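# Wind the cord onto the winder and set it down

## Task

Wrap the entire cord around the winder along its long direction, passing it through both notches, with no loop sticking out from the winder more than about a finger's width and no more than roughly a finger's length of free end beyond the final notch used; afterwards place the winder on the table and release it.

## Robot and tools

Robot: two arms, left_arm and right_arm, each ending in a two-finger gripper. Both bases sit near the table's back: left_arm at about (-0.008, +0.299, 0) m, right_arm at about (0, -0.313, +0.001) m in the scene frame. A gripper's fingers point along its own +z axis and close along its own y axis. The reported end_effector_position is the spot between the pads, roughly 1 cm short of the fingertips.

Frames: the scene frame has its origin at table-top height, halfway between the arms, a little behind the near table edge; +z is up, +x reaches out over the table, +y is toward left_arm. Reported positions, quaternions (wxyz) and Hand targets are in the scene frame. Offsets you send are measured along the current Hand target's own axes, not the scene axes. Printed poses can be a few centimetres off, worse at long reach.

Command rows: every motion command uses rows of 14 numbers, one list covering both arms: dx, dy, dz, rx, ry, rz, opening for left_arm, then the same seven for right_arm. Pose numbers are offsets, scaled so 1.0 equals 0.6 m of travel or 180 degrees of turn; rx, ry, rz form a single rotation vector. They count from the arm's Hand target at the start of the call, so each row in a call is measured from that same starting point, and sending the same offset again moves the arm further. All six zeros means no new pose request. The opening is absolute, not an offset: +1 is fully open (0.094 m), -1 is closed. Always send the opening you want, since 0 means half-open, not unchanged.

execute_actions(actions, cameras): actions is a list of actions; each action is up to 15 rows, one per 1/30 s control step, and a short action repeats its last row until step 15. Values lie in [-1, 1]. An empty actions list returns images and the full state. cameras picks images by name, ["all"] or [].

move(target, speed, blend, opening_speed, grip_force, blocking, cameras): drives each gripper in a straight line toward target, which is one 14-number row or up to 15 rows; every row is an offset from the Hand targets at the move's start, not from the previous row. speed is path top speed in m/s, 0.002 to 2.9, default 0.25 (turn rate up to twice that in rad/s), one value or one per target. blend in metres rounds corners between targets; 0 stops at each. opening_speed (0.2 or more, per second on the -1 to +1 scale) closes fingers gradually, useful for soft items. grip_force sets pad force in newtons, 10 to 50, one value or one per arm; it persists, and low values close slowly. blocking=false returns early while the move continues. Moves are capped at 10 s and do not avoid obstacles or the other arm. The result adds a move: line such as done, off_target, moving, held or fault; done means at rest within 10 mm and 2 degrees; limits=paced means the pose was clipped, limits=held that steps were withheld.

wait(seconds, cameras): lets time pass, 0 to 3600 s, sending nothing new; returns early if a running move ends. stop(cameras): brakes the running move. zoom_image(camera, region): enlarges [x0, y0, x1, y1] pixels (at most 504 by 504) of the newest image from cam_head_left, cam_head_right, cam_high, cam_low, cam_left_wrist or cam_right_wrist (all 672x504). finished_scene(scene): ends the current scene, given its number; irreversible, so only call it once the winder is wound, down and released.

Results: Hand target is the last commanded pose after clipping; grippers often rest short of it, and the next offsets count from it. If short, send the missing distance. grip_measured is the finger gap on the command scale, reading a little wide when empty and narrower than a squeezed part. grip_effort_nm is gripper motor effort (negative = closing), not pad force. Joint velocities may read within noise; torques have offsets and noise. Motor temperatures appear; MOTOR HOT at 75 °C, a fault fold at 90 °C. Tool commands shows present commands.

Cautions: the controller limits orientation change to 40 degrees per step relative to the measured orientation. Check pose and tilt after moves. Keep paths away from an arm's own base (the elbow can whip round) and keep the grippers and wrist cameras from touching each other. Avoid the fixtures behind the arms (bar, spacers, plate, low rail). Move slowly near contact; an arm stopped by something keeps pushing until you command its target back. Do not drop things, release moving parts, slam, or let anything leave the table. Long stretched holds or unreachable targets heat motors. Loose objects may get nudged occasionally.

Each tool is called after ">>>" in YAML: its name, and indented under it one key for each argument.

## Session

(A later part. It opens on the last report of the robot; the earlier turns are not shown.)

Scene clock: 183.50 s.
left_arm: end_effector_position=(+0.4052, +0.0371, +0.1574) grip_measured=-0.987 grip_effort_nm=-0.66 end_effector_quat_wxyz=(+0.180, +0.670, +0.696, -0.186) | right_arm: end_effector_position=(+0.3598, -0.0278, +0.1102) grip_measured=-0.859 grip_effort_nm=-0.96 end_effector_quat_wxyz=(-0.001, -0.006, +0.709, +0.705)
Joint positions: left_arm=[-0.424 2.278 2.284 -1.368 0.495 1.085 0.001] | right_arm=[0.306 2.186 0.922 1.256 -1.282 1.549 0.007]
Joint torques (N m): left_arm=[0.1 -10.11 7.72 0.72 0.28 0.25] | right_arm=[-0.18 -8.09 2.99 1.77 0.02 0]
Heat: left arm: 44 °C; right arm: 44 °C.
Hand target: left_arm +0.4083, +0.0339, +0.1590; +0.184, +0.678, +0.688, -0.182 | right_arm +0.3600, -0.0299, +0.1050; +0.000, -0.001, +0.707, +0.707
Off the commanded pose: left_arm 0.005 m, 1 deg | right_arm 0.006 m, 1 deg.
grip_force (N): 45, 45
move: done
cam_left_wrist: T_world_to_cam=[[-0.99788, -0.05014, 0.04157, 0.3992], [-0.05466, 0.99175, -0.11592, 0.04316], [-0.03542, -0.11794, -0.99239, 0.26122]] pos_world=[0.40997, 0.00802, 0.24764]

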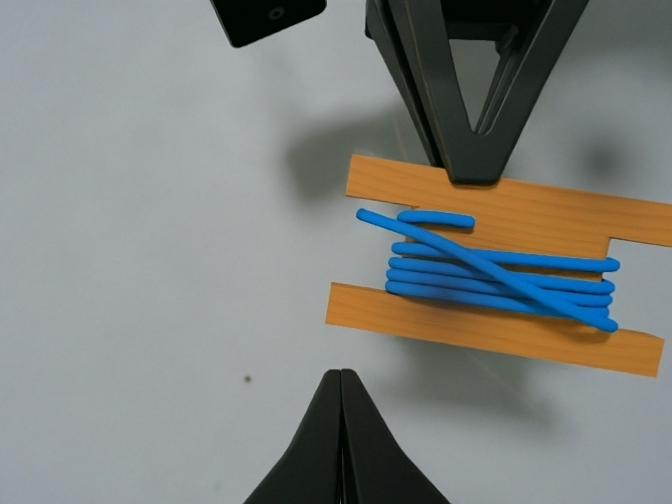

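>>> move:
  target: [-0.027, -0.0117, 0.0252, 0, 0, 0, -1, 0, 0, 0, 0, 0, 0, -0.95]
  speed: 0.06
  cameras: ["cam_left_wrist"]

>>> zoom_image:
  camera: "cam_left_wrist"
  region: [280, 160, 480, 400]

Scene clock: 187.83 s.
left_arm: end_effector_position=(+0.3940, +0.0160, +0.1567) grip_measured=-0.987 grip_effort_nm=-0.66 end_effector_quat_wxyz=(+0.176, +0.679, +0.688, -0.187) | right_arm: end_effector_position=(+0.3598, -0.0278, +0.1102) grip_measured=-0.859 grip_effort_nm=-0.95 end_effector_quat_wxyz=(-0.001, -0.006, +0.709, +0.705)
Joint positions: left_arm=[-0.476 2.278 2.284 -1.357 0.484 1.056 0.001] | right_arm=[0.306 2.186 0.922 1.257 -1.282 1.55 0.007]
Joint torques (N m): left_arm=[0.36 -10.18 5.98 1.08 0.27 -0.02] | right_arm=[-0.06 -8.01 2.95 1.72 0.02 -0.04]
Heat: left arm: 44 °C; right arm: 45 °C.
Hand target: left_arm +0.4016, +0.0122, +0.1540; +0.184, +0.678, +0.688, -0.182 | right_arm +0.3599, -0.0300, +0.1050; +0.000, -0.002, +0.708, +0.706
Off the commanded pose: left_arm 0.009 m, 1 deg | right_arm 0.006 m, 1 deg.
grip_force (N): 45, 45
move: done
cam_left_wrist: T_world_to_cam=[[-0.99882, -0.02482, 0.04174, 0.38685], [-0.02929, 0.9935, -0.10998, 0.0525], [-0.03873, -0.11107, -0.99306, 0.25901]] pos_world=[0.39796, -0.01379, 0.24684]

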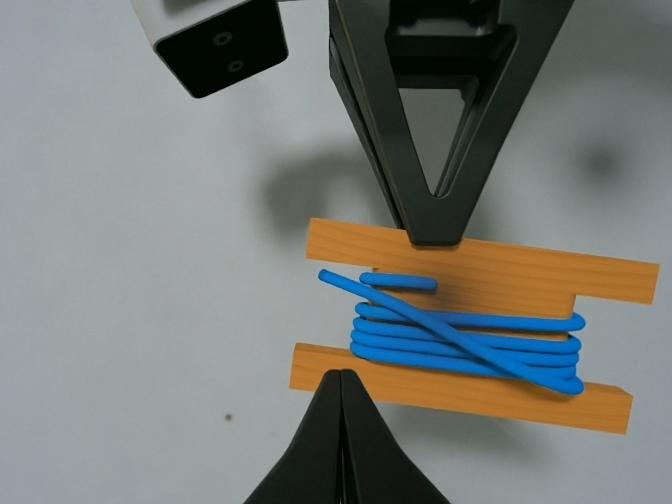

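Scaled by 2.100 from the camera's image (finer frame: 960x720).

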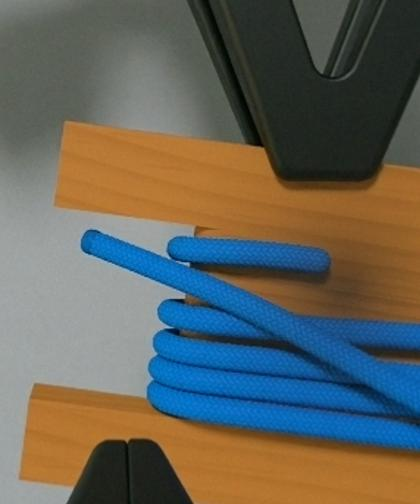

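>>> move:
  target: [0.0043, 0.0055, 0.0264, 0, 0, 0, -1, 0, 0, 0, 0.111, 0, 0, -0.95]
  speed: 0.06
  cameras: ["cam_left_wrist"]

>>> zoom_image:
  camera: "cam_left_wrist"
  region: [270, 220, 450, 420]

Scene clock: 195.60 s.
left_arm: end_effector_position=(+0.4012, +0.0109, +0.1468) grip_measured=-0.987 grip_effort_nm=-0.66 end_effector_quat_wxyz=(+0.183, +0.679, +0.687, -0.183) | right_arm: end_effector_position=(+0.3556, -0.0338, +0.0888) grip_measured=-0.859 grip_effort_nm=-0.95 end_effector_quat_wxyz=(-0.018, +0.016, +0.822, +0.569)
Joint positions: left_arm=[-0.48 2.289 2.259 -1.3 0.482 1.047 0.001] | right_arm=[0.322 1.973 1.114 -0.034 -1.105 0.776 0.007]
Joint torques (N m): left_arm=[-0.01 -10.32 4.74 1.13 0.29 -0.01] | right_arm=[0.75 -11.44 6.83 1.18 -0.35 -0.22]
Heat: left arm: 45 °C; right arm: 46 °C.
Hand target: left_arm +0.4049, +0.0065, +0.1390; +0.184, +0.678, +0.688, -0.182 | right_arm +0.3599, -0.0299, +0.1051; +0.000, -0.002, +0.820, +0.572
Off the commanded pose: left_arm 0.010 m, 0 deg | right_arm 0.017 m, 3 deg.
grip_force (N): 45, 45
move: off_target (right_arm)
cam_left_wrist: T_world_to_cam=[[-0.99921, -0.02902, 0.02701, 0.39673], [-0.03199, 0.99264, -0.11685, 0.05879], [-0.02342, -0.11762, -0.99278, 0.24275]] pos_world=[0.40398, -0.01829, 0.23715]

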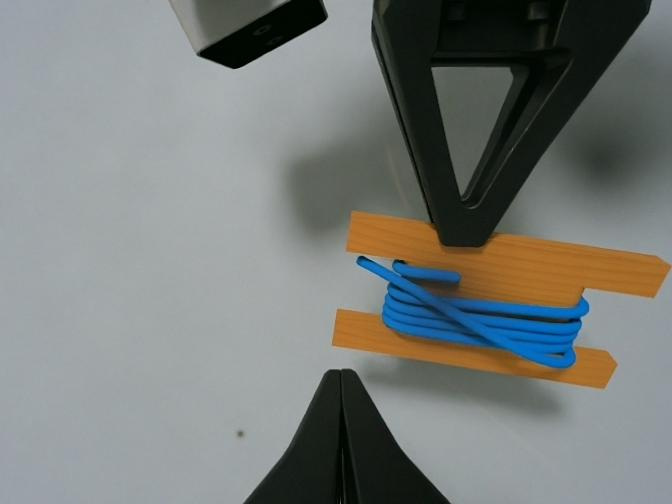

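Scaled by 2.520 from the camera's image (finer frame: 960x720).

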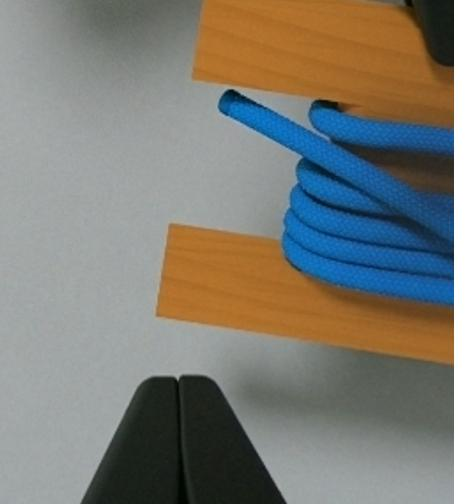

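>>> move:
  target:
    - [-0.0354, -0.015, 0.0476, 0, 0, 0, -1, 0, 0, 0, 0, 0, 0, -0.95]
    - [-0.0361, -0.015, 0.0742, 0, 0, 0, -1, 0, 0, 0, 0, 0, 0, -0.95]
  speed: 0.06
  blend: [0.005, 0]
  cameras: ["cam_left_wrist"]

>>> zoom_image:
  camera: "cam_left_wrist"
  region: [270, 260, 450, 420]

Scene clock: 200.60 s.
left_arm: end_effector_position=(+0.3930, -0.0302, +0.1186) grip_measured=-0.987 grip_effort_nm=-0.66 end_effector_quat_wxyz=(+0.182, +0.679, +0.687, -0.184) | right_arm: end_effector_position=(+0.3553, -0.0339, +0.0886) grip_measured=-0.859 grip_effort_nm=-0.95 end_effector_quat_wxyz=(-0.018, +0.016, +0.823, +0.568)
Joint positions: left_arm=[-0.568 2.319 2.197 -1.169 0.459 0.953 0.001] | right_arm=[0.322 1.973 1.114 -0.038 -1.105 0.774 0.007]
Joint torques (N m): left_arm=[0.02 -10.78 4.86 1.23 0.26 0] | right_arm=[0.79 -11.37 6.82 1.15 -0.35 -0.24]
Heat: left arm: 45 °C; right arm: 47 °C.
Hand target: left_arm +0.3965, -0.0346, +0.1114; +0.184, +0.678, +0.688, -0.182 | right_arm +0.3600, -0.0299, +0.1052; +0.000, -0.002, +0.820, +0.572
Off the commanded pose: left_arm 0.009 m, 0 deg | right_arm 0.018 m, 3 deg.
grip_force (N): 45, 45
move: done
cam_left_wrist: T_world_to_cam=[[-0.99916, -0.02805, 0.02989, 0.38773], [-0.03131, 0.99289, -0.11487, 0.09555], [-0.02645, -0.11571, -0.99293, 0.21095]] pos_world=[0.39598, -0.05959, 0.20885]

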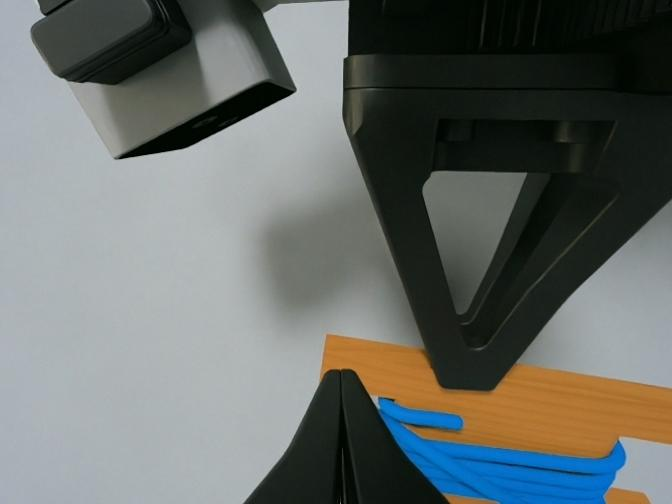

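Scaled by 2.800 from the camera's image (finer frame: 960x720).

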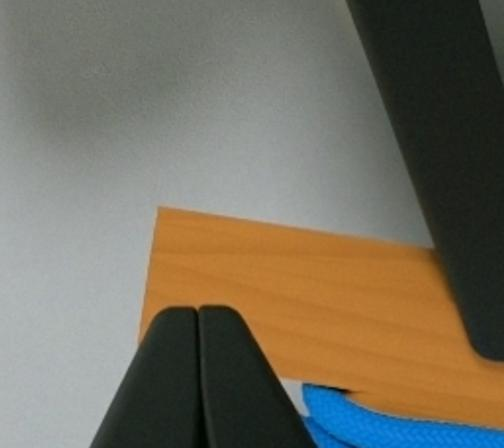

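>>> move:
  target:
    - [0, -0.005, 0.005, 0, 0, 0, -1, 0, 0, 0, 0, 0, 0, -0.95]
    - [0.0258, -0.005, 0.0055, 0, 0, 0, -1, 0, 0, 0, 0, 0, 0, -0.95]
  speed: 0.04
  blend: [0.002, 0]
  cameras: ["cam_left_wrist"]

Scene clock: 203.33 s.
left_arm: end_effector_position=(+0.3862, -0.0220, +0.0848) grip_measured=-0.987 grip_effort_nm=-0.66 end_effector_quat_wxyz=(+0.155, +0.674, +0.697, -0.189) | right_arm: end_effector_position=(+0.3547, -0.0357, +0.0841) grip_measured=-0.859 grip_effort_nm=-0.96 end_effector_quat_wxyz=(-0.022, +0.025, +0.828, +0.559)
Joint positions: left_arm=[-0.562 2.319 2.076 -1.104 0.458 0.952 0.001] | right_arm=[0.322 1.973 1.114 -0.061 -1.086 0.772 0.007]
Joint torques (N m): left_arm=[0.94 -15.43 4.89 1.12 0.31 0.2] | right_arm=[0.66 -11.49 6.83 1.34 -0.52 -0.26]
Heat: left arm: 45 °C; right arm: 48 °C.
Hand target: left_arm +0.3933, -0.0229, +0.1008; +0.184, +0.678, +0.688, -0.182 | right_arm +0.3600, -0.0299, +0.1052; +0.001, -0.002, +0.820, +0.572
Off the commanded pose: left_arm 0.018 m, 4 deg | right_arm 0.023 m, 4 deg.
grip_force (N): 45, 45
move: off_target (left_arm)
cam_left_wrist: T_world_to_cam=[[-0.99627, -0.03787, 0.07755, 0.37682], [-0.04435, 0.99551, -0.08363, 0.08572], [-0.07403, -0.08675, -0.99347, 0.19726]] pos_world=[0.39382, -0.05395, 0.17392]

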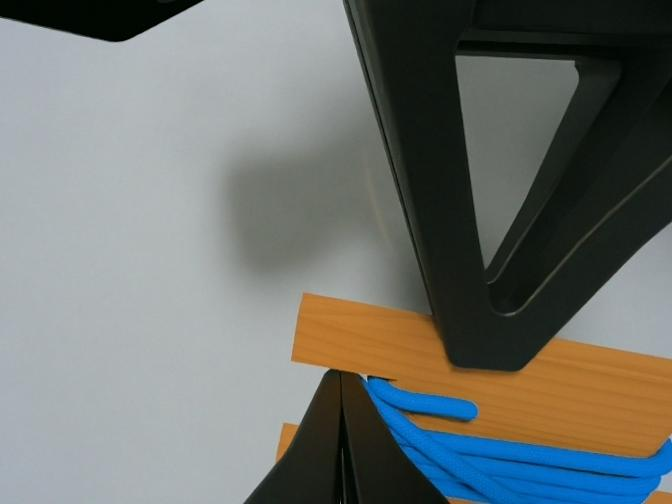

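>>> execute_actions:
  actions: []
  cameras: ["cam_right_wrist"]

>>> zoom_image:
  camera: "cam_right_wrist"
  region: [250, 120, 450, 400]

Scene clock: 203.57 s.
left_arm: end_effector_position=(+0.3861, -0.0220, +0.0847) grip_measured=-0.987 grip_effort_nm=-0.66 end_effector_quat_wxyz=(+0.155, +0.674, +0.697, -0.190) | right_arm: end_effector_position=(+0.3547, -0.0357, +0.0841) grip_measured=-0.859 grip_effort_nm=-0.95 end_effector_quat_wxyz=(-0.022, +0.025, +0.828, +0.559)
Joint positions: left_arm=[-0.562 2.319 2.076 -1.104 0.458 0.952 0.001] | right_arm=[0.322 1.973 1.114 -0.061 -1.086 0.772 0.007]
Joint velocities: within noise
Joint torques (N m): left_arm=[0.95 -15.34 4.88 1.14 0.32 0.21] | right_arm=[0.81 -11.44 6.97 1.36 -0.48 -0.18]
Motor temperatures (°C): left_arm=[24 45 42 35 25 25 25] | right_arm=[22 48 39 40 24 25 27]
Heat: left arm: 45 °C; right arm: 48 °C.
Hand target: left_arm +0.3933, -0.0229, +0.1008; +0.184, +0.678, +0.688, -0.182 | right_arm +0.3600, -0.0299, +0.1052; +0.001, -0.002, +0.820, +0.572
Tool commands: left_gripper/opening=-1.0 right_gripper/opening=-0.95
Off the commanded pose: left_arm 0.018 m, 4 deg | right_arm 0.023 m, 4 deg.
grip_force (N): 45, 45
camera_calibration:
cam_right_wrist: T_world_to_cam=[[-0.07347, -0.35678, -0.93129, 0.09135], [-0.89248, -0.39322, 0.22105, 0.32219], [-0.44507, 0.8474, -0.28953, 0.30342]] pos_world=[0.4293, -0.09783, 0.1017]
Images, in order (width x height): cam_right_wrist 672x504.

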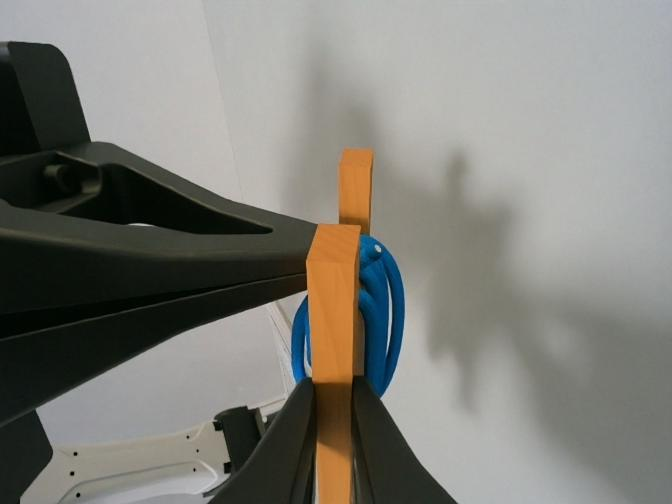

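Scaled by 1.800 from the camera's image (finer frame: 960x720).

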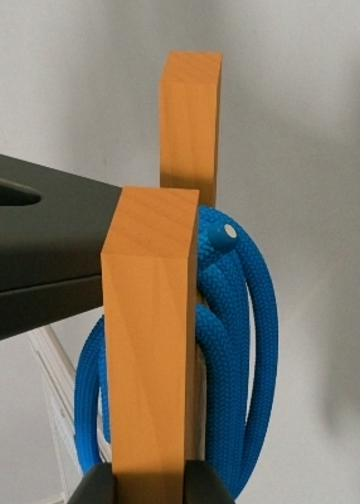

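>>> move:
  target: [0.008, -0.0067, 0.0306, 0, 0, 0, -1, 0, 0, 0, 0, 0, 0, -0.95]
  speed: 0.04
  cameras: ["cam_right_wrist"]

>>> zoom_image:
  camera: "cam_right_wrist"
  region: [250, 120, 450, 400]

Scene clock: 205.90 s.
left_arm: end_effector_position=(+0.3887, -0.0227, +0.0655) grip_measured=-0.987 grip_effort_nm=-0.66 end_effector_quat_wxyz=(+0.162, +0.675, +0.696, -0.187) | right_arm: end_effector_position=(+0.3544, -0.0354, +0.0840) grip_measured=-0.859 grip_effort_nm=-0.95 end_effector_quat_wxyz=(-0.022, +0.025, +0.828, +0.559)
Joint positions: left_arm=[-0.562 2.319 1.998 -1.011 0.455 0.952 0.001] | right_arm=[0.323 1.973 1.114 -0.062 -1.086 0.772 0.007]
Joint torques (N m): left_arm=[-0.17 -15.86 4.49 1.06 0.3 0.06] | right_arm=[0.72 -11.59 6.83 1.32 -0.51 -0.21]
Heat: left arm: 45 °C; right arm: 48 °C.
Hand target: left_arm +0.3894, -0.0280, +0.0824; +0.184, +0.678, +0.688, -0.182 | right_arm +0.3600, -0.0299, +0.1052; +0.001, -0.002, +0.820, +0.572
Off the commanded pose: left_arm 0.018 m, 3 deg | right_arm 0.023 m, 4 deg.
grip_force (N): 45, 45
move: off_target (left_arm)
cam_right_wrist: T_world_to_cam=[[-0.07348, -0.35689, -0.93125, 0.09134], [-0.89211, -0.39388, 0.22134, 0.3219], [-0.4458, 0.84705, -0.28945, 0.30331]] pos_world=[0.4291, -0.09753, 0.1016]

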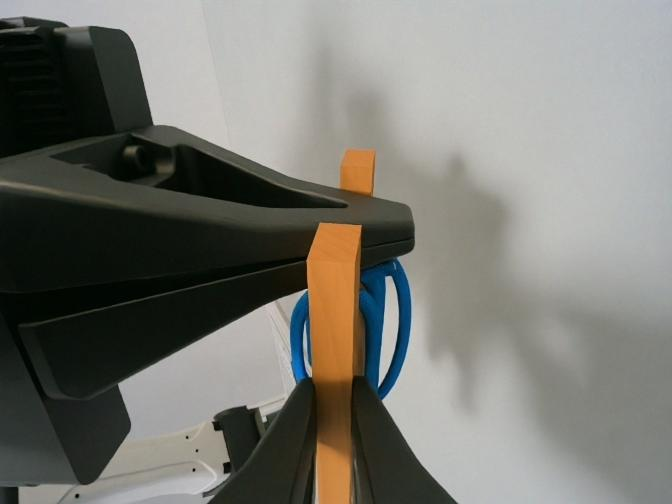

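Scaled by 1.800 from the camera's image (finer frame: 960x720).

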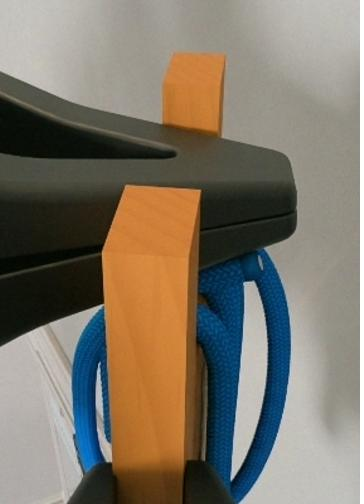

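>>> move:
  target: [0, 0.0167, 0, 0, 0, 0, -1, 0, 0, 0, 0, 0, 0, -0.95]
  speed: 0.04
  cameras: ["cam_right_wrist"]

>>> zoom_image:
  camera: "cam_right_wrist"
  region: [250, 120, 450, 400]

Scene clock: 207.30 s.
left_arm: end_effector_position=(+0.3916, -0.0238, +0.0721) grip_measured=-0.987 grip_effort_nm=-0.66 end_effector_quat_wxyz=(+0.167, +0.675, +0.695, -0.183) | right_arm: end_effector_position=(+0.3545, -0.0354, +0.0841) grip_measured=-0.859 grip_effort_nm=-0.96 end_effector_quat_wxyz=(-0.022, +0.025, +0.828, +0.559)
Joint positions: left_arm=[-0.562 2.319 2.022 -1.024 0.451 0.952 0.001] | right_arm=[0.323 1.973 1.114 -0.061 -1.086 0.772 0.007]
Joint torques (N m): left_arm=[0.73 -11.93 8.09 0.93 0.36 0.16] | right_arm=[0.7 -11.44 6.9 1.39 -0.5 -0.25]
Heat: left arm: 46 °C; right arm: 49 °C.
Hand target: left_arm +0.3994, -0.0279, +0.0825; +0.184, +0.678, +0.688, -0.182 | right_arm +0.3600, -0.0299, +0.1052; +0.001, -0.002, +0.820, +0.572
Off the commanded pose: left_arm 0.014 m, 2 deg | right_arm 0.023 m, 4 deg.
grip_force (N): 45, 45
move: off_target (left_arm)
cam_right_wrist: T_world_to_cam=[[-0.07318, -0.35685, -0.93129, 0.09131], [-0.89218, -0.39389, 0.22104, 0.32194], [-0.44571, 0.84706, -0.28955, 0.30332]] pos_world=[0.4291, -0.09753, 0.1017]

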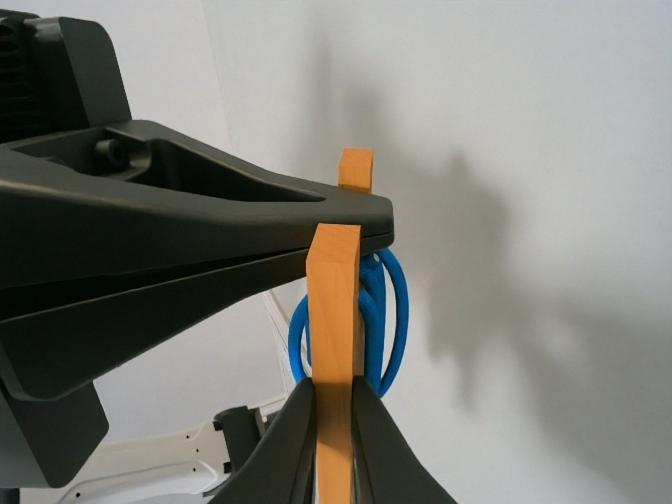

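Scaled by 1.800 from the camera's image (finer frame: 960x720).

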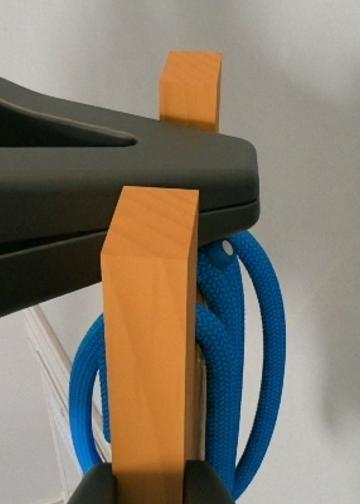

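>>> move:
  target: [0, 0, -0.05, 0, 0, 0, -1, 0, 0, 0, 0, 0, 0, -0.95]
  speed: 0.05
  cameras: ["cam_right_wrist"]

>>> zoom_image:
  camera: "cam_right_wrist"
  region: [250, 120, 450, 400]

Scene clock: 208.97 s.
left_arm: end_effector_position=(+0.3915, -0.0113, +0.0828) grip_measured=-0.987 grip_effort_nm=-0.66 end_effector_quat_wxyz=(+0.154, +0.674, +0.699, -0.185) | right_arm: end_effector_position=(+0.3544, -0.0354, +0.0842) grip_measured=-0.859 grip_effort_nm=-0.95 end_effector_quat_wxyz=(-0.022, +0.025, +0.828, +0.560)
Joint positions: left_arm=[-0.54 2.319 2.072 -1.11 0.453 0.974 0.001] | right_arm=[0.323 1.973 1.114 -0.061 -1.087 0.771 0.007]
Joint torques (N m): left_arm=[1.22 -14.98 8.01 0.71 0.43 0.23] | right_arm=[0.72 -11.49 6.84 1.38 -0.5 -0.31]
Heat: left arm: 46 °C; right arm: 49 °C.
Hand target: left_arm +0.3992, -0.0128, +0.1084; +0.184, +0.678, +0.688, -0.182 | right_arm +0.3600, -0.0299, +0.1052; +0.001, -0.002, +0.820, +0.572
Off the commanded pose: left_arm 0.027 m, 4 deg | right_arm 0.022 m, 4 deg.
grip_force (N): 45, 45
move: off_target (left_arm)
cam_right_wrist: T_world_to_cam=[[-0.07283, -0.35611, -0.9316, 0.09139], [-0.89186, -0.39484, 0.22066, 0.32168], [-0.44641, 0.84693, -0.28885, 0.30343]] pos_world=[0.429, -0.09743, 0.1018]

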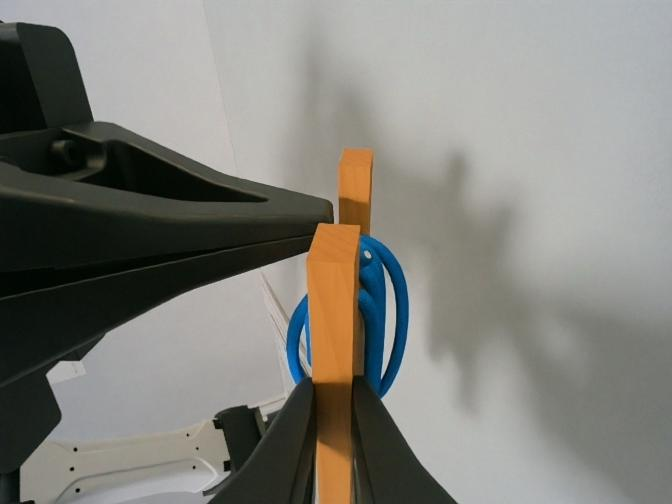

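Scaled by 1.800 from the camera's image (finer frame: 960x720).

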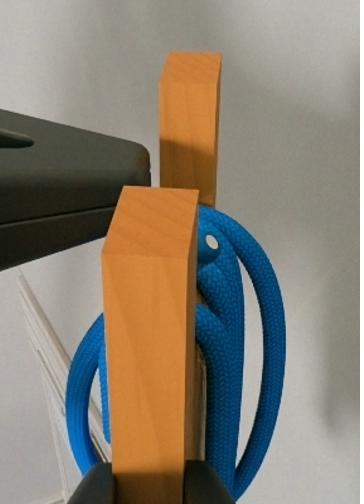

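>>> move:
  target: [0, 0, -0.05, 0, 0, 0, -1, 0, 0, 0, 0, 0, 0, -0.95]
  speed: 0.05
  cameras: ["cam_right_wrist", "cam_left_wrist"]

>>> zoom_image:
  camera: "cam_right_wrist"
  region: [250, 120, 450, 400]

Scene clock: 210.63 s.
left_arm: end_effector_position=(+0.3921, +0.0027, +0.0996) grip_measured=-0.987 grip_effort_nm=-0.66 end_effector_quat_wxyz=(+0.145, +0.673, +0.700, -0.188) | right_arm: end_effector_position=(+0.3544, -0.0354, +0.0842) grip_measured=-0.859 grip_effort_nm=-0.95 end_effector_quat_wxyz=(-0.022, +0.025, +0.828, +0.560)
Joint positions: left_arm=[-0.512 2.319 2.141 -1.213 0.46 1.006 0.001] | right_arm=[0.323 1.973 1.114 -0.061 -1.087 0.771 0.007]
Joint torques (N m): left_arm=[1.33 -16.79 7.88 0.7 0.43 0.26] | right_arm=[0.69 -11.34 6.84 1.37 -0.52 -0.23]
Heat: left arm: 46 °C; right arm: 49 °C.
Hand target: left_arm +0.3989, +0.0022, +0.1344; +0.184, +0.678, +0.688, -0.182 | right_arm +0.3600, -0.0299, +0.1052; +0.001, -0.002, +0.820, +0.572
Off the commanded pose: left_arm 0.036 m, 5 deg | right_arm 0.022 m, 4 deg.
grip_force (N): 45, 45
move: off_target (left_arm)
cam_left_wrist: T_world_to_cam=[[-0.99502, -0.04165, 0.09056, 0.38071], [-0.04777, 0.99665, -0.06646, 0.06218], [-0.08749, -0.07045, -0.99367, 0.21975]] pos_world=[0.40101, -0.03063, 0.18801]
cam_right_wrist: T_world_to_cam=[[-0.07283, -0.35611, -0.9316, 0.09139], [-0.89186, -0.39484, 0.22066, 0.32168], [-0.44641, 0.84693, -0.28885, 0.30343]] pos_world=[0.429, -0.09743, 0.1018]
Images, in order (width x height): cam_left_wrist 672x504, cam_right_wrist 672x504.

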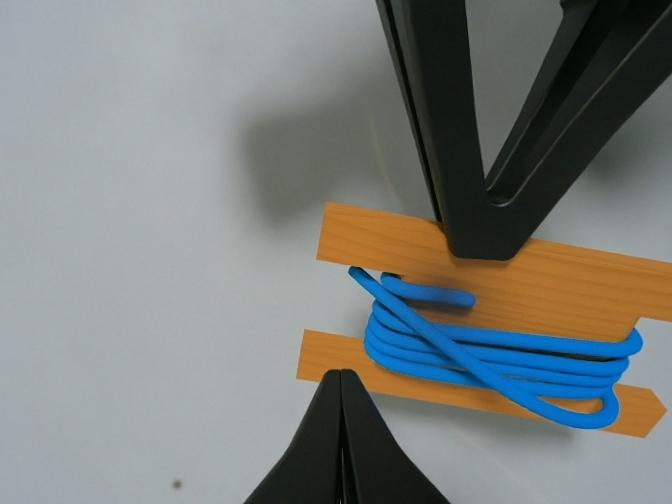

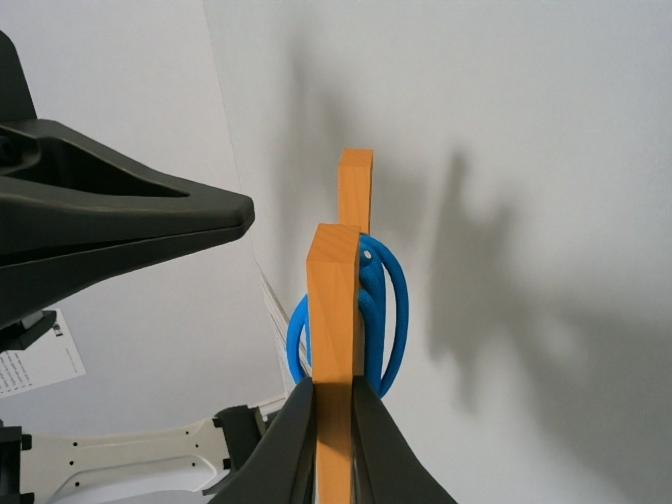

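Scaled by 1.800 from the camera's image (finer frame: 960x720).

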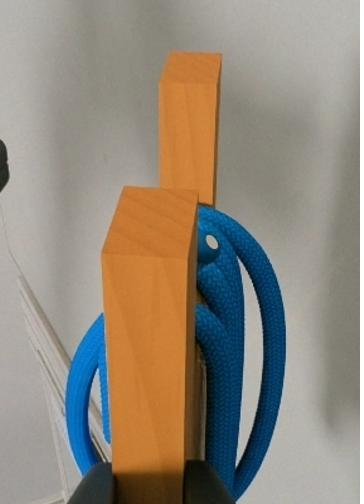

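>>> move:
  target: [0, 0, 0, 0, 0, 0, -1, 0, -0.0548, 0.02, 0.022, 0, 0, -0.95]
  speed: 0.05
  cameras: []

Scene clock: 215.23 s.
left_arm: end_effector_position=(+0.3920, +0.0028, +0.0995) grip_measured=-0.987 grip_effort_nm=-0.66 end_effector_quat_wxyz=(+0.145, +0.673, +0.700, -0.188) | right_arm: end_effector_position=(+0.3552, -0.0341, +0.0700) grip_measured=-0.859 grip_effort_nm=-0.95 end_effector_quat_wxyz=(-0.005, +0.007, +0.839, +0.544)
Joint positions: left_arm=[-0.512 2.319 2.141 -1.214 0.46 1.006 0.001] | right_arm=[0.333 1.996 1.114 -0.061 -1.047 0.708 0.007]
Joint torques (N m): left_arm=[1.26 -16.8 7.91 0.67 0.44 0.25] | right_arm=[0.84 -7.79 6.83 1.22 -0.33 -0.24]
Heat: left arm: 47 °C; right arm: 50 °C.
Hand target: left_arm +0.3990, +0.0022, +0.1344; +0.184, +0.678, +0.688, -0.182 | right_arm +0.3602, -0.0300, +0.0702; +0.001, -0.002, +0.839, +0.544
Off the commanded pose: left_arm 0.036 m, 5 deg | right_arm 0.006 m, 1 deg.
grip_force (N): 45, 45
move: done

>>> move:
  target: [0, 0, 0, 0, 0, 0, -1, 0, -0.0457, 0.0203, 0, 0, 0, -0.95]
  speed: 0.05
  cameras: ["cam_low"]

>>> zoom_image:
  camera: "cam_low"
  region: [190, 190, 350, 310]

Scene clock: 216.90 s.
left_arm: end_effector_position=(+0.3920, +0.0028, +0.0995) grip_measured=-0.987 grip_effort_nm=-0.66 end_effector_quat_wxyz=(+0.145, +0.673, +0.700, -0.188) | right_arm: end_effector_position=(+0.3621, -0.0319, +0.0477) grip_measured=-0.859 grip_effort_nm=-0.95 end_effector_quat_wxyz=(+0.001, +0.002, +0.838, +0.545)
Joint positions: left_arm=[-0.512 2.319 2.141 -1.214 0.46 1.006 0.001] | right_arm=[0.333 2.07 1.114 0.024 -1.046 0.702 0.007]
Joint torques (N m): left_arm=[1.29 -16.76 7.92 0.67 0.43 0.25] | right_arm=[0.7 -8.24 4.11 1.39 -0.35 -0.2]
Heat: left arm: 47 °C; right arm: 50 °C.
Hand target: left_arm +0.3990, +0.0022, +0.1344; +0.184, +0.678, +0.688, -0.182 | right_arm +0.3602, -0.0301, +0.0402; +0.001, -0.002, +0.839, +0.543
Off the commanded pose: left_arm 0.036 m, 5 deg | right_arm 0.008 m, 1 deg.
grip_force (N): 45, 45
move: done

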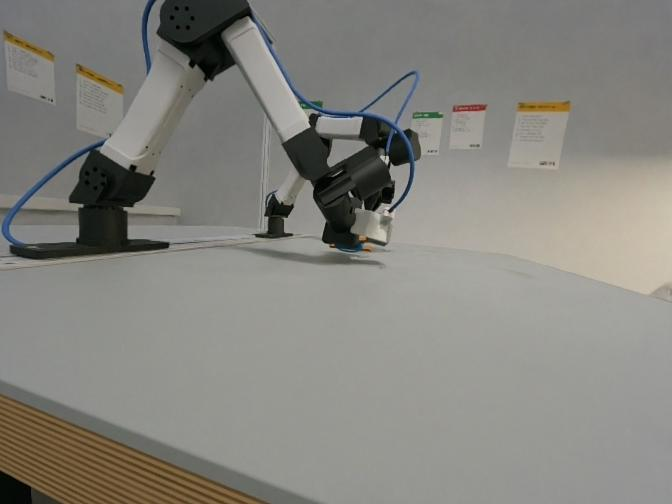

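Scaled by 3.150 from the camera's image (finer frame: 960x720).

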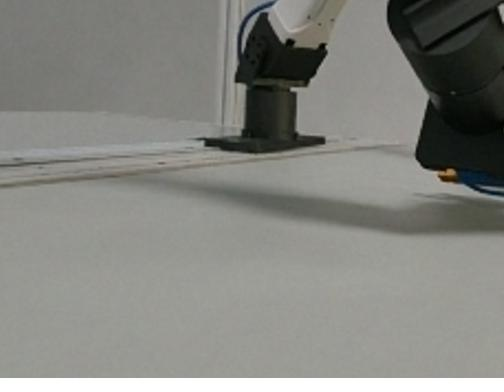

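>>> zoom_image:
  camera: "cam_low"
  region: [300, 200, 410, 275]

Scaled by 4.582 from the camera's image (finer frame: 960x720).

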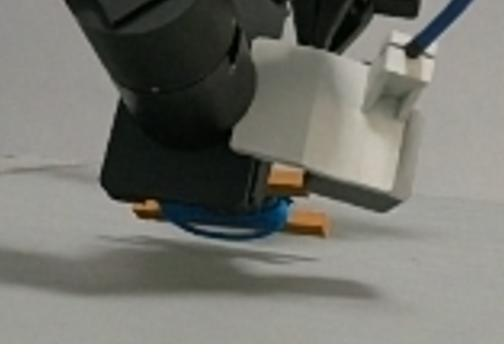

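>>> move:
  target: [0, 0, 0, 0, 0, 0, -1, 0, -0.0213, 0.0095, 0, 0, 0, -0.95]
  speed: 0.03
  cameras: ["cam_low"]

>>> zoom_image:
  camera: "cam_low"
  region: [300, 200, 410, 275]

Scene clock: 221.07 s.
left_arm: end_effector_position=(+0.3920, +0.0028, +0.0995) grip_measured=-0.987 grip_effort_nm=-0.66 end_effector_quat_wxyz=(+0.145, +0.673, +0.700, -0.188) | right_arm: end_effector_position=(+0.3634, -0.0313, +0.0359) grip_measured=-0.859 grip_effort_nm=-0.95 end_effector_quat_wxyz=(+0.003, +0.001, +0.837, +0.547)
Joint positions: left_arm=[-0.512 2.319 2.141 -1.214 0.46 1.006 0.001] | right_arm=[0.333 2.105 1.107 0.072 -1.047 0.702 0.007]
Joint torques (N m): left_arm=[1.28 -16.79 7.91 0.68 0.44 0.24] | right_arm=[0.96 -8.03 3.77 1.43 -0.33 -0.23]
Heat: left arm: 48 °C; right arm: 49 °C.
Hand target: left_arm +0.3990, +0.0022, +0.1344; +0.184, +0.678, +0.688, -0.182 | right_arm +0.3602, -0.0302, +0.0260; +0.000, -0.001, +0.839, +0.543
Off the commanded pose: left_arm 0.036 m, 5 deg | right_arm 0.010 m, 1 deg.
grip_force (N): 45, 45
move: done

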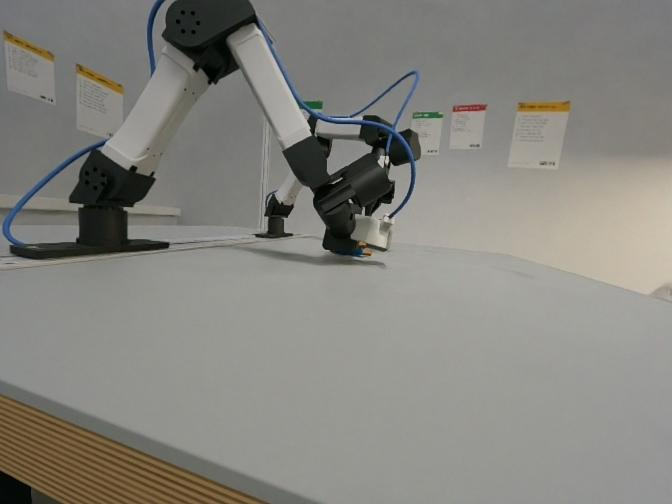

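Scaled by 4.582 from the camera's image (finer frame: 960x720).

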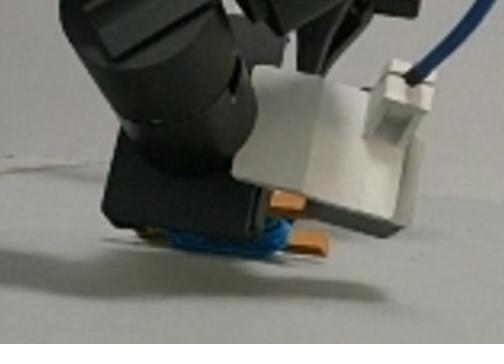

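>>> move:
  target: [0, 0, 0, 0, 0, 0, -1, 0, -0.0152, 0.0068, 0.01, 0, 0, -0.95]
  speed: 0.03
  cameras: ["cam_low"]

>>> zoom_image:
  camera: "cam_low"
  region: [300, 200, 410, 275]

Scene clock: 222.03 s.
left_arm: end_effector_position=(+0.3920, +0.0028, +0.0995) grip_measured=-0.987 grip_effort_nm=-0.66 end_effector_quat_wxyz=(+0.145, +0.673, +0.700, -0.188) | right_arm: end_effector_position=(+0.3623, -0.0306, +0.0335) grip_measured=-0.859 grip_effort_nm=-0.95 end_effector_quat_wxyz=(+0.001, -0.001, +0.838, +0.546)
Joint positions: left_arm=[-0.512 2.319 2.141 -1.214 0.46 1.006 0.001] | right_arm=[0.335 2.111 1.107 0.073 -1.047 0.698 0.007]
Joint torques (N m): left_arm=[1.29 -16.8 7.88 0.67 0.43 0.26] | right_arm=[1.21 -7.23 4.22 1.2 -0.06 -0.37]
Heat: left arm: 48 °C; right arm: 49 °C.
Hand target: left_arm +0.3990, +0.0022, +0.1344; +0.184, +0.678, +0.688, -0.182 | right_arm +0.3602, -0.0301, +0.0161; +0.000, -0.002, +0.848, +0.530
Off the commanded pose: left_arm 0.036 m, 5 deg | right_arm 0.018 m, 2 deg.
grip_force (N): 45, 45
move: off_target (right_arm)

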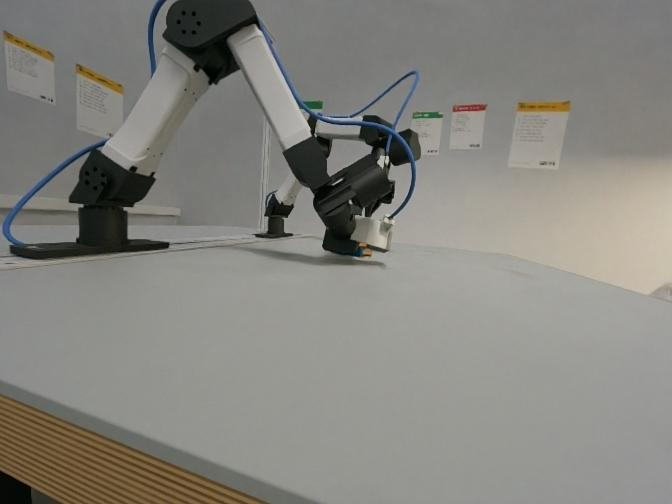

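Scaled by 4.582 from the camera's image (finer frame: 960x720).

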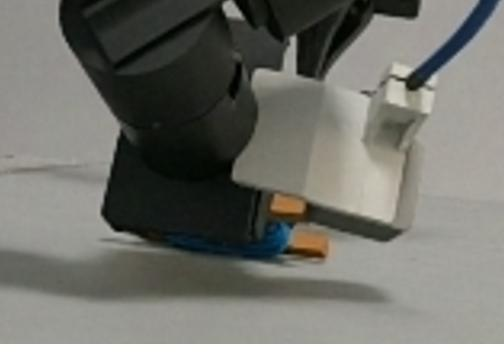

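>>> move:
  target: [0, 0, 0, 0, 0, 0, -1, 0, -0.009, 0.0044, 0, 0, 0, -0.95]
  speed: 0.03
  cameras: ["cam_left_wrist"]

Scene clock: 223.17 s.
left_arm: end_effector_position=(+0.3920, +0.0028, +0.0995) grip_measured=-0.987 grip_effort_nm=-0.66 end_effector_quat_wxyz=(+0.145, +0.673, +0.700, -0.188) | right_arm: end_effector_position=(+0.3623, -0.0295, +0.0314) grip_measured=-0.859 grip_effort_nm=-0.95 end_effector_quat_wxyz=(+0.001, -0.006, +0.835, +0.551)
Joint positions: left_arm=[-0.512 2.319 2.141 -1.214 0.46 1.006 0.001] | right_arm=[0.335 2.124 1.107 0.092 -1.059 0.696 0.007]
Joint torques (N m): left_arm=[1.29 -16.79 7.88 0.67 0.44 0.24] | right_arm=[1.09 -7.13 3.9 1.18 0.06 -0.46]
Heat: left arm: 49 °C; right arm: 49 °C.
Hand target: left_arm +0.3990, +0.0022, +0.1344; +0.184, +0.678, +0.688, -0.182 | right_arm +0.3602, -0.0301, +0.0101; +0.001, -0.002, +0.848, +0.530
Off the commanded pose: left_arm 0.036 m, 5 deg | right_arm 0.021 m, 3 deg.
grip_force (N): 45, 45
move: off_target (right_arm)
cam_left_wrist: T_world_to_cam=[[-0.99495, -0.04176, 0.09125, 0.38055], [-0.0479, 0.99666, -0.06612, 0.06216], [-0.08818, -0.07015, -0.99363, 0.21993]] pos_world=[0.40101, -0.03063, 0.18791]

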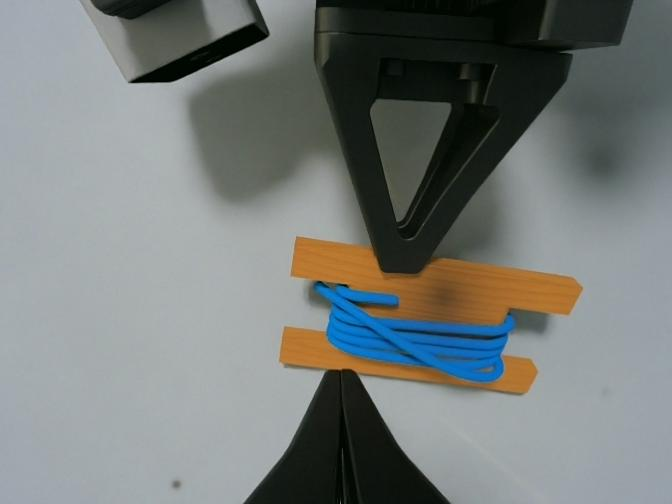

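>>> move:
  target: [0, 0, 0, 0, 0, 0, -1, 0, 0.027, -0.0131, 0, 0, 0, -0.35]
  speed: 0.03
  opening_speed: 0.35
  cameras: ["cam_left_wrist", "cam_right_wrist"]

Scene clock: 225.70 s.
left_arm: end_effector_position=(+0.3920, +0.0028, +0.0995) grip_measured=-0.987 grip_effort_nm=-0.66 end_effector_quat_wxyz=(+0.145, +0.673, +0.700, -0.188) | right_arm: end_effector_position=(+0.3586, -0.0327, +0.0219) grip_measured=-0.353 grip_effort_nm=0.08 end_effector_quat_wxyz=(-0.008, +0.008, +0.847, +0.532)
Joint positions: left_arm=[-0.512 2.319 2.141 -1.214 0.46 1.006 0.001] | right_arm=[0.338 2.124 1.107 0.038 -1.023 0.684 0.03]
Joint torques (N m): left_arm=[1.29 -16.83 7.91 0.69 0.44 0.24] | right_arm=[0.92 -10.88 4.96 1.13 -0.28 -0.23]
Heat: left arm: 49 °C; right arm: 49 °C.
Hand target: left_arm +0.3990, +0.0022, +0.1344; +0.184, +0.678, +0.688, -0.182 | right_arm +0.3602, -0.0301, +0.0282; +0.001, -0.002, +0.848, +0.530
Off the commanded pose: left_arm 0.036 m, 5 deg | right_arm 0.007 m, 2 deg.
grip_force (N): 45, 45
move: done
cam_left_wrist: T_world_to_cam=[[-0.99495, -0.04176, 0.09125, 0.38055], [-0.0479, 0.99666, -0.06612, 0.06216], [-0.08818, -0.07015, -0.99363, 0.21993]] pos_world=[0.40101, -0.03063, 0.18791]
cam_right_wrist: T_world_to_cam=[[-0.02948, -0.4189, -0.90755, 0.0165], [-0.89519, -0.39289, 0.21043, 0.34184], [-0.44472, 0.81863, -0.36341, 0.28525]] pos_world=[0.43335, -0.0923, 0.04671]

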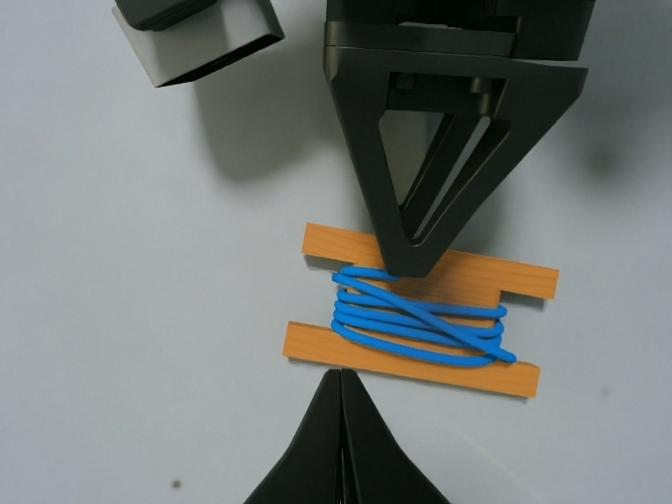

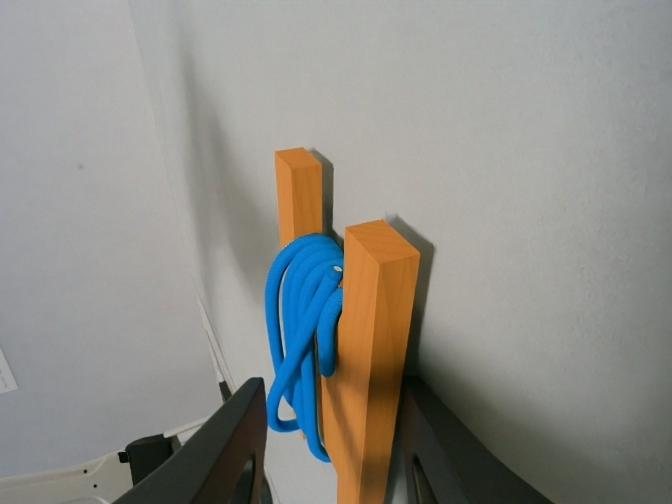

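>>> zoom_image:
  camera: "cam_left_wrist"
  region: [270, 210, 420, 380]

>>> zoom_image:
  camera: "cam_right_wrist"
  region: [240, 200, 440, 400]

Scaled by 2.965 from the camera's image (finer frame: 960x720).

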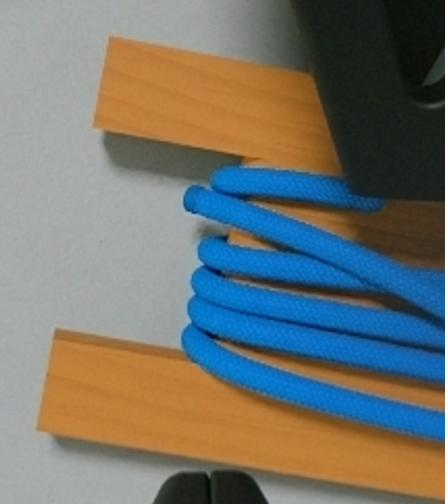

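Scaled by 2.520 from the camera's image (finer frame: 960x720).

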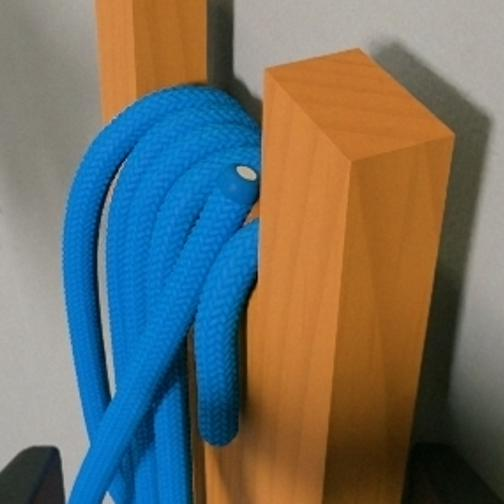

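>>> move:
  target:
    - [0, 0, -0.2, 0, 0, 0, -1, 0, 0, -0.2, 0, 0, 0, -0.35]
    - [0, 0, -0.2, 0, 0, 0, -1, 0.117, 0.1618, -0.2455, 0.3438, -0.3209, -0.1504, 0.5]
    - [0, 0, -0.2, 0, 0, 0, -1, 0.204, 0.0741, 0.0235, 0.3438, -0.3209, -0.1504, 0.5]
  speed: [0.12, 0.25, 0.2]
  cameras: ["cam_left_wrist", "cam_right_wrist"]

Scene clock: 236.77 s.
left_arm: end_effector_position=(+0.3999, +0.0597, +0.2084) grip_measured=-0.987 grip_effort_nm=-0.66 end_effector_quat_wxyz=(+0.190, +0.662, +0.702, -0.180) | right_arm: end_effector_position=(+0.2372, -0.0023, +0.0609) grip_measured=+0.498 grip_effort_nm=0.07 end_effector_quat_wxyz=(+0.496, +0.055, +0.866, -0.035)
Joint positions: left_arm=[-0.382 2.283 2.507 -1.577 0.495 1.103 0.001] | right_arm=[1.319 1.936 1.117 -0.533 1.034 1.316 0.07]
Joint torques (N m): left_arm=[1.14 -15.56 6.95 0.74 0.45 0.23] | right_arm=[0.79 -7.08 6.15 0.59 0.64 0.1]
Motor temperatures (°C): left_arm=[24 54 43 33 25 25 25] | right_arm=[22 48 39 38 24 25 27]
Heat: left arm: 54 °C; right arm: 48 °C.
Hand target: left_arm +0.3981, +0.0622, +0.2382; +0.184, +0.678, +0.688, -0.182 | right_arm +0.2377, +0.0018, +0.0617; +0.500, +0.060, +0.863, -0.034
Off the commanded pose: left_arm 0.030 m, 3 deg | right_arm 0.004 m, 1 deg.
joint sent to its limit (left arm) — joint 4 (wrist pitch), lower limit. The joint targets are off in orientation, not in position.
grip_force (N): 45, 45
move: off_target (left_arm)
cam_left_wrist: T_world_to_cam=[[-0.99678, -0.07623, 0.0247, 0.39747], [-0.07867, 0.98956, -0.12077, 0.03715], [-0.01524, -0.12232, -0.99237, 0.30652]] pos_world=[0.40379, 0.03103, 0.29885]
cam_right_wrist: T_world_to_cam=[[-0.11865, -0.99289, -0.0094, 0.02611], [-0.82756, 0.10412, -0.55163, 0.26837], [0.54869, -0.05767, -0.83403, 0.01153]] pos_world=[0.21887, -0.00135, 0.1579]

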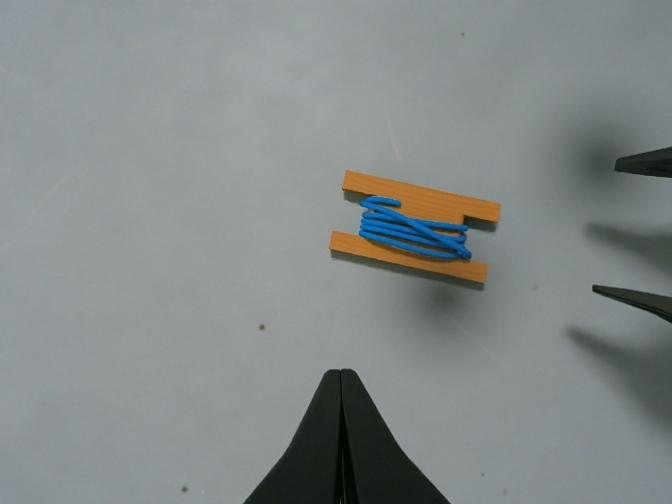

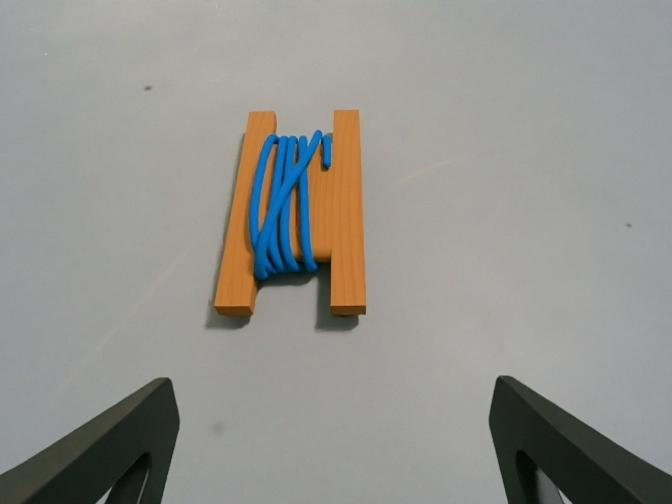

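>>> move:
  target:
    - [0, 0, 0, 0, 0, 0, -1, 0.0028, 0.0332, 0.0219, 0, 0, 0, 0.5]
    - [0, 0, 0, 0, 0, 0, -1, 0.0085, 0.0333, 0.142, 0, 0, 0, 0.5]
  speed: [0.1, 0.08]
  cameras: ["cam_right_wrist"]

Scene clock: 239.97 s.
left_arm: end_effector_position=(+0.3999, +0.0597, +0.2084) grip_measured=-0.987 grip_effort_nm=-0.66 end_effector_quat_wxyz=(+0.190, +0.662, +0.702, -0.180) | right_arm: end_effector_position=(+0.3107, +0.0145, +0.0245) grip_measured=+0.498 grip_effort_nm=0.08 end_effector_quat_wxyz=(+0.505, +0.064, +0.860, -0.029)
Joint positions: left_arm=[-0.382 2.283 2.507 -1.577 0.495 1.103 0.001] | right_arm=[1.147 2.109 1.16 -0.126 0.99 1.018 0.07]
Joint torques (N m): left_arm=[1.1 -15.6 6.97 0.73 0.46 0.23] | right_arm=[-0.25 -8.06 3.81 1.16 0.4 -0.11]
Motor temperatures (°C): left_arm=[24 55 43 33 25 25 26] | right_arm=[22 48 39 38 24 25 27]
Heat: left arm: 55 °C; right arm: 48 °C.
Hand target: left_arm +0.3981, +0.0622, +0.2382; +0.184, +0.678, +0.688, -0.182 | right_arm +0.3112, +0.0118, +0.0149; +0.500, +0.060, +0.863, -0.034
Off the commanded pose: left_arm 0.030 m, 3 deg | right_arm 0.010 m, 1 deg.
joint sent to its limit (left arm) — joint 4 (wrist pitch), lower limit. The joint targets are off in orientation, not in position.
grip_force (N): 45, 45
move: done
cam_right_wrist: T_world_to_cam=[[-0.12723, -0.99143, -0.02965, 0.05437], [-0.81429, 0.12147, -0.56761, 0.30334], [0.56634, -0.04807, -0.82276, -0.06417]] pos_world=[0.29026, 0.01397, 0.12099]

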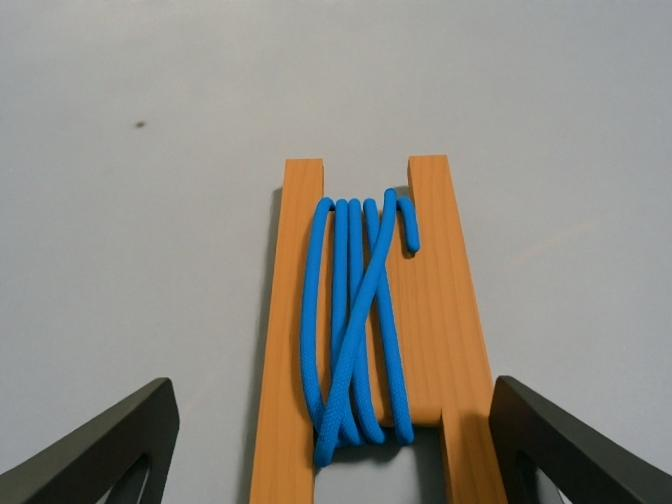

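>>> move:
  target:
    - [0, 0, 0, 0, 0, 0, -1, 0.0115, -0.015, 0.0067, 0, 0, 0, 0.5]
    - [0, 0, 0, 0, 0, 0, -1, 0.0115, -0.015, 0.0067, 0, 0, 0, 0.0]
  speed: 0.06
  opening_speed: 0.5
  cameras: ["cam_right_wrist"]

Scene clock: 243.63 s.
left_arm: end_effector_position=(+0.3999, +0.0597, +0.2084) grip_measured=-0.987 grip_effort_nm=-0.66 end_effector_quat_wxyz=(+0.190, +0.662, +0.702, -0.180) | right_arm: end_effector_position=(+0.3108, +0.0058, +0.0172) grip_measured=+0.141 grip_effort_nm=-0.95 end_effector_quat_wxyz=(+0.508, +0.064, +0.858, -0.031)
Joint positions: left_arm=[-0.382 2.283 2.507 -1.577 0.495 1.103 0.001] | right_arm=[1.139 2.109 1.111 -0.065 0.996 1.001 0.054]
Joint torques (N m): left_arm=[1.16 -15.58 6.97 0.74 0.46 0.23] | right_arm=[-0.1 -8.29 3.55 1.18 0.26 -0.06]
Motor temperatures (°C): left_arm=[24 56 43 33 25 25 26] | right_arm=[22 47 38 38 24 25 27]
Heat: left arm: 56 °C; right arm: 47 °C.
Hand target: left_arm +0.3981, +0.0622, +0.2382; +0.184, +0.678, +0.688, -0.182 | right_arm +0.3099, +0.0029, +0.0068; +0.500, +0.060, +0.863, -0.034
Off the commanded pose: left_arm 0.030 m, 3 deg | right_arm 0.011 m, 1 deg.
joint sent to its limit (left arm) — joint 4 (wrist pitch), lower limit. The joint targets are off in orientation, not in position.
grip_force (N): 45, 45
move: off_target (right_arm)
cam_right_wrist: T_world_to_cam=[[-0.12926, -0.99128, -0.02544, 0.04607], [-0.8095, 0.1203, -0.57467, 0.29898], [0.57272, -0.05369, -0.81799, -0.07273]] pos_world=[0.28963, 0.00579, 0.11349]

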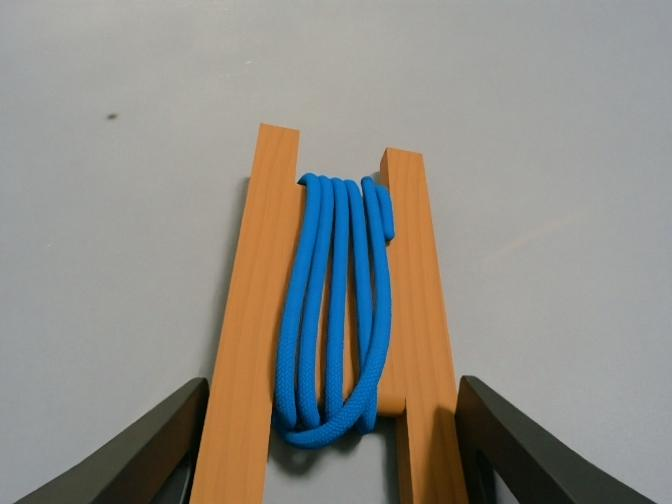

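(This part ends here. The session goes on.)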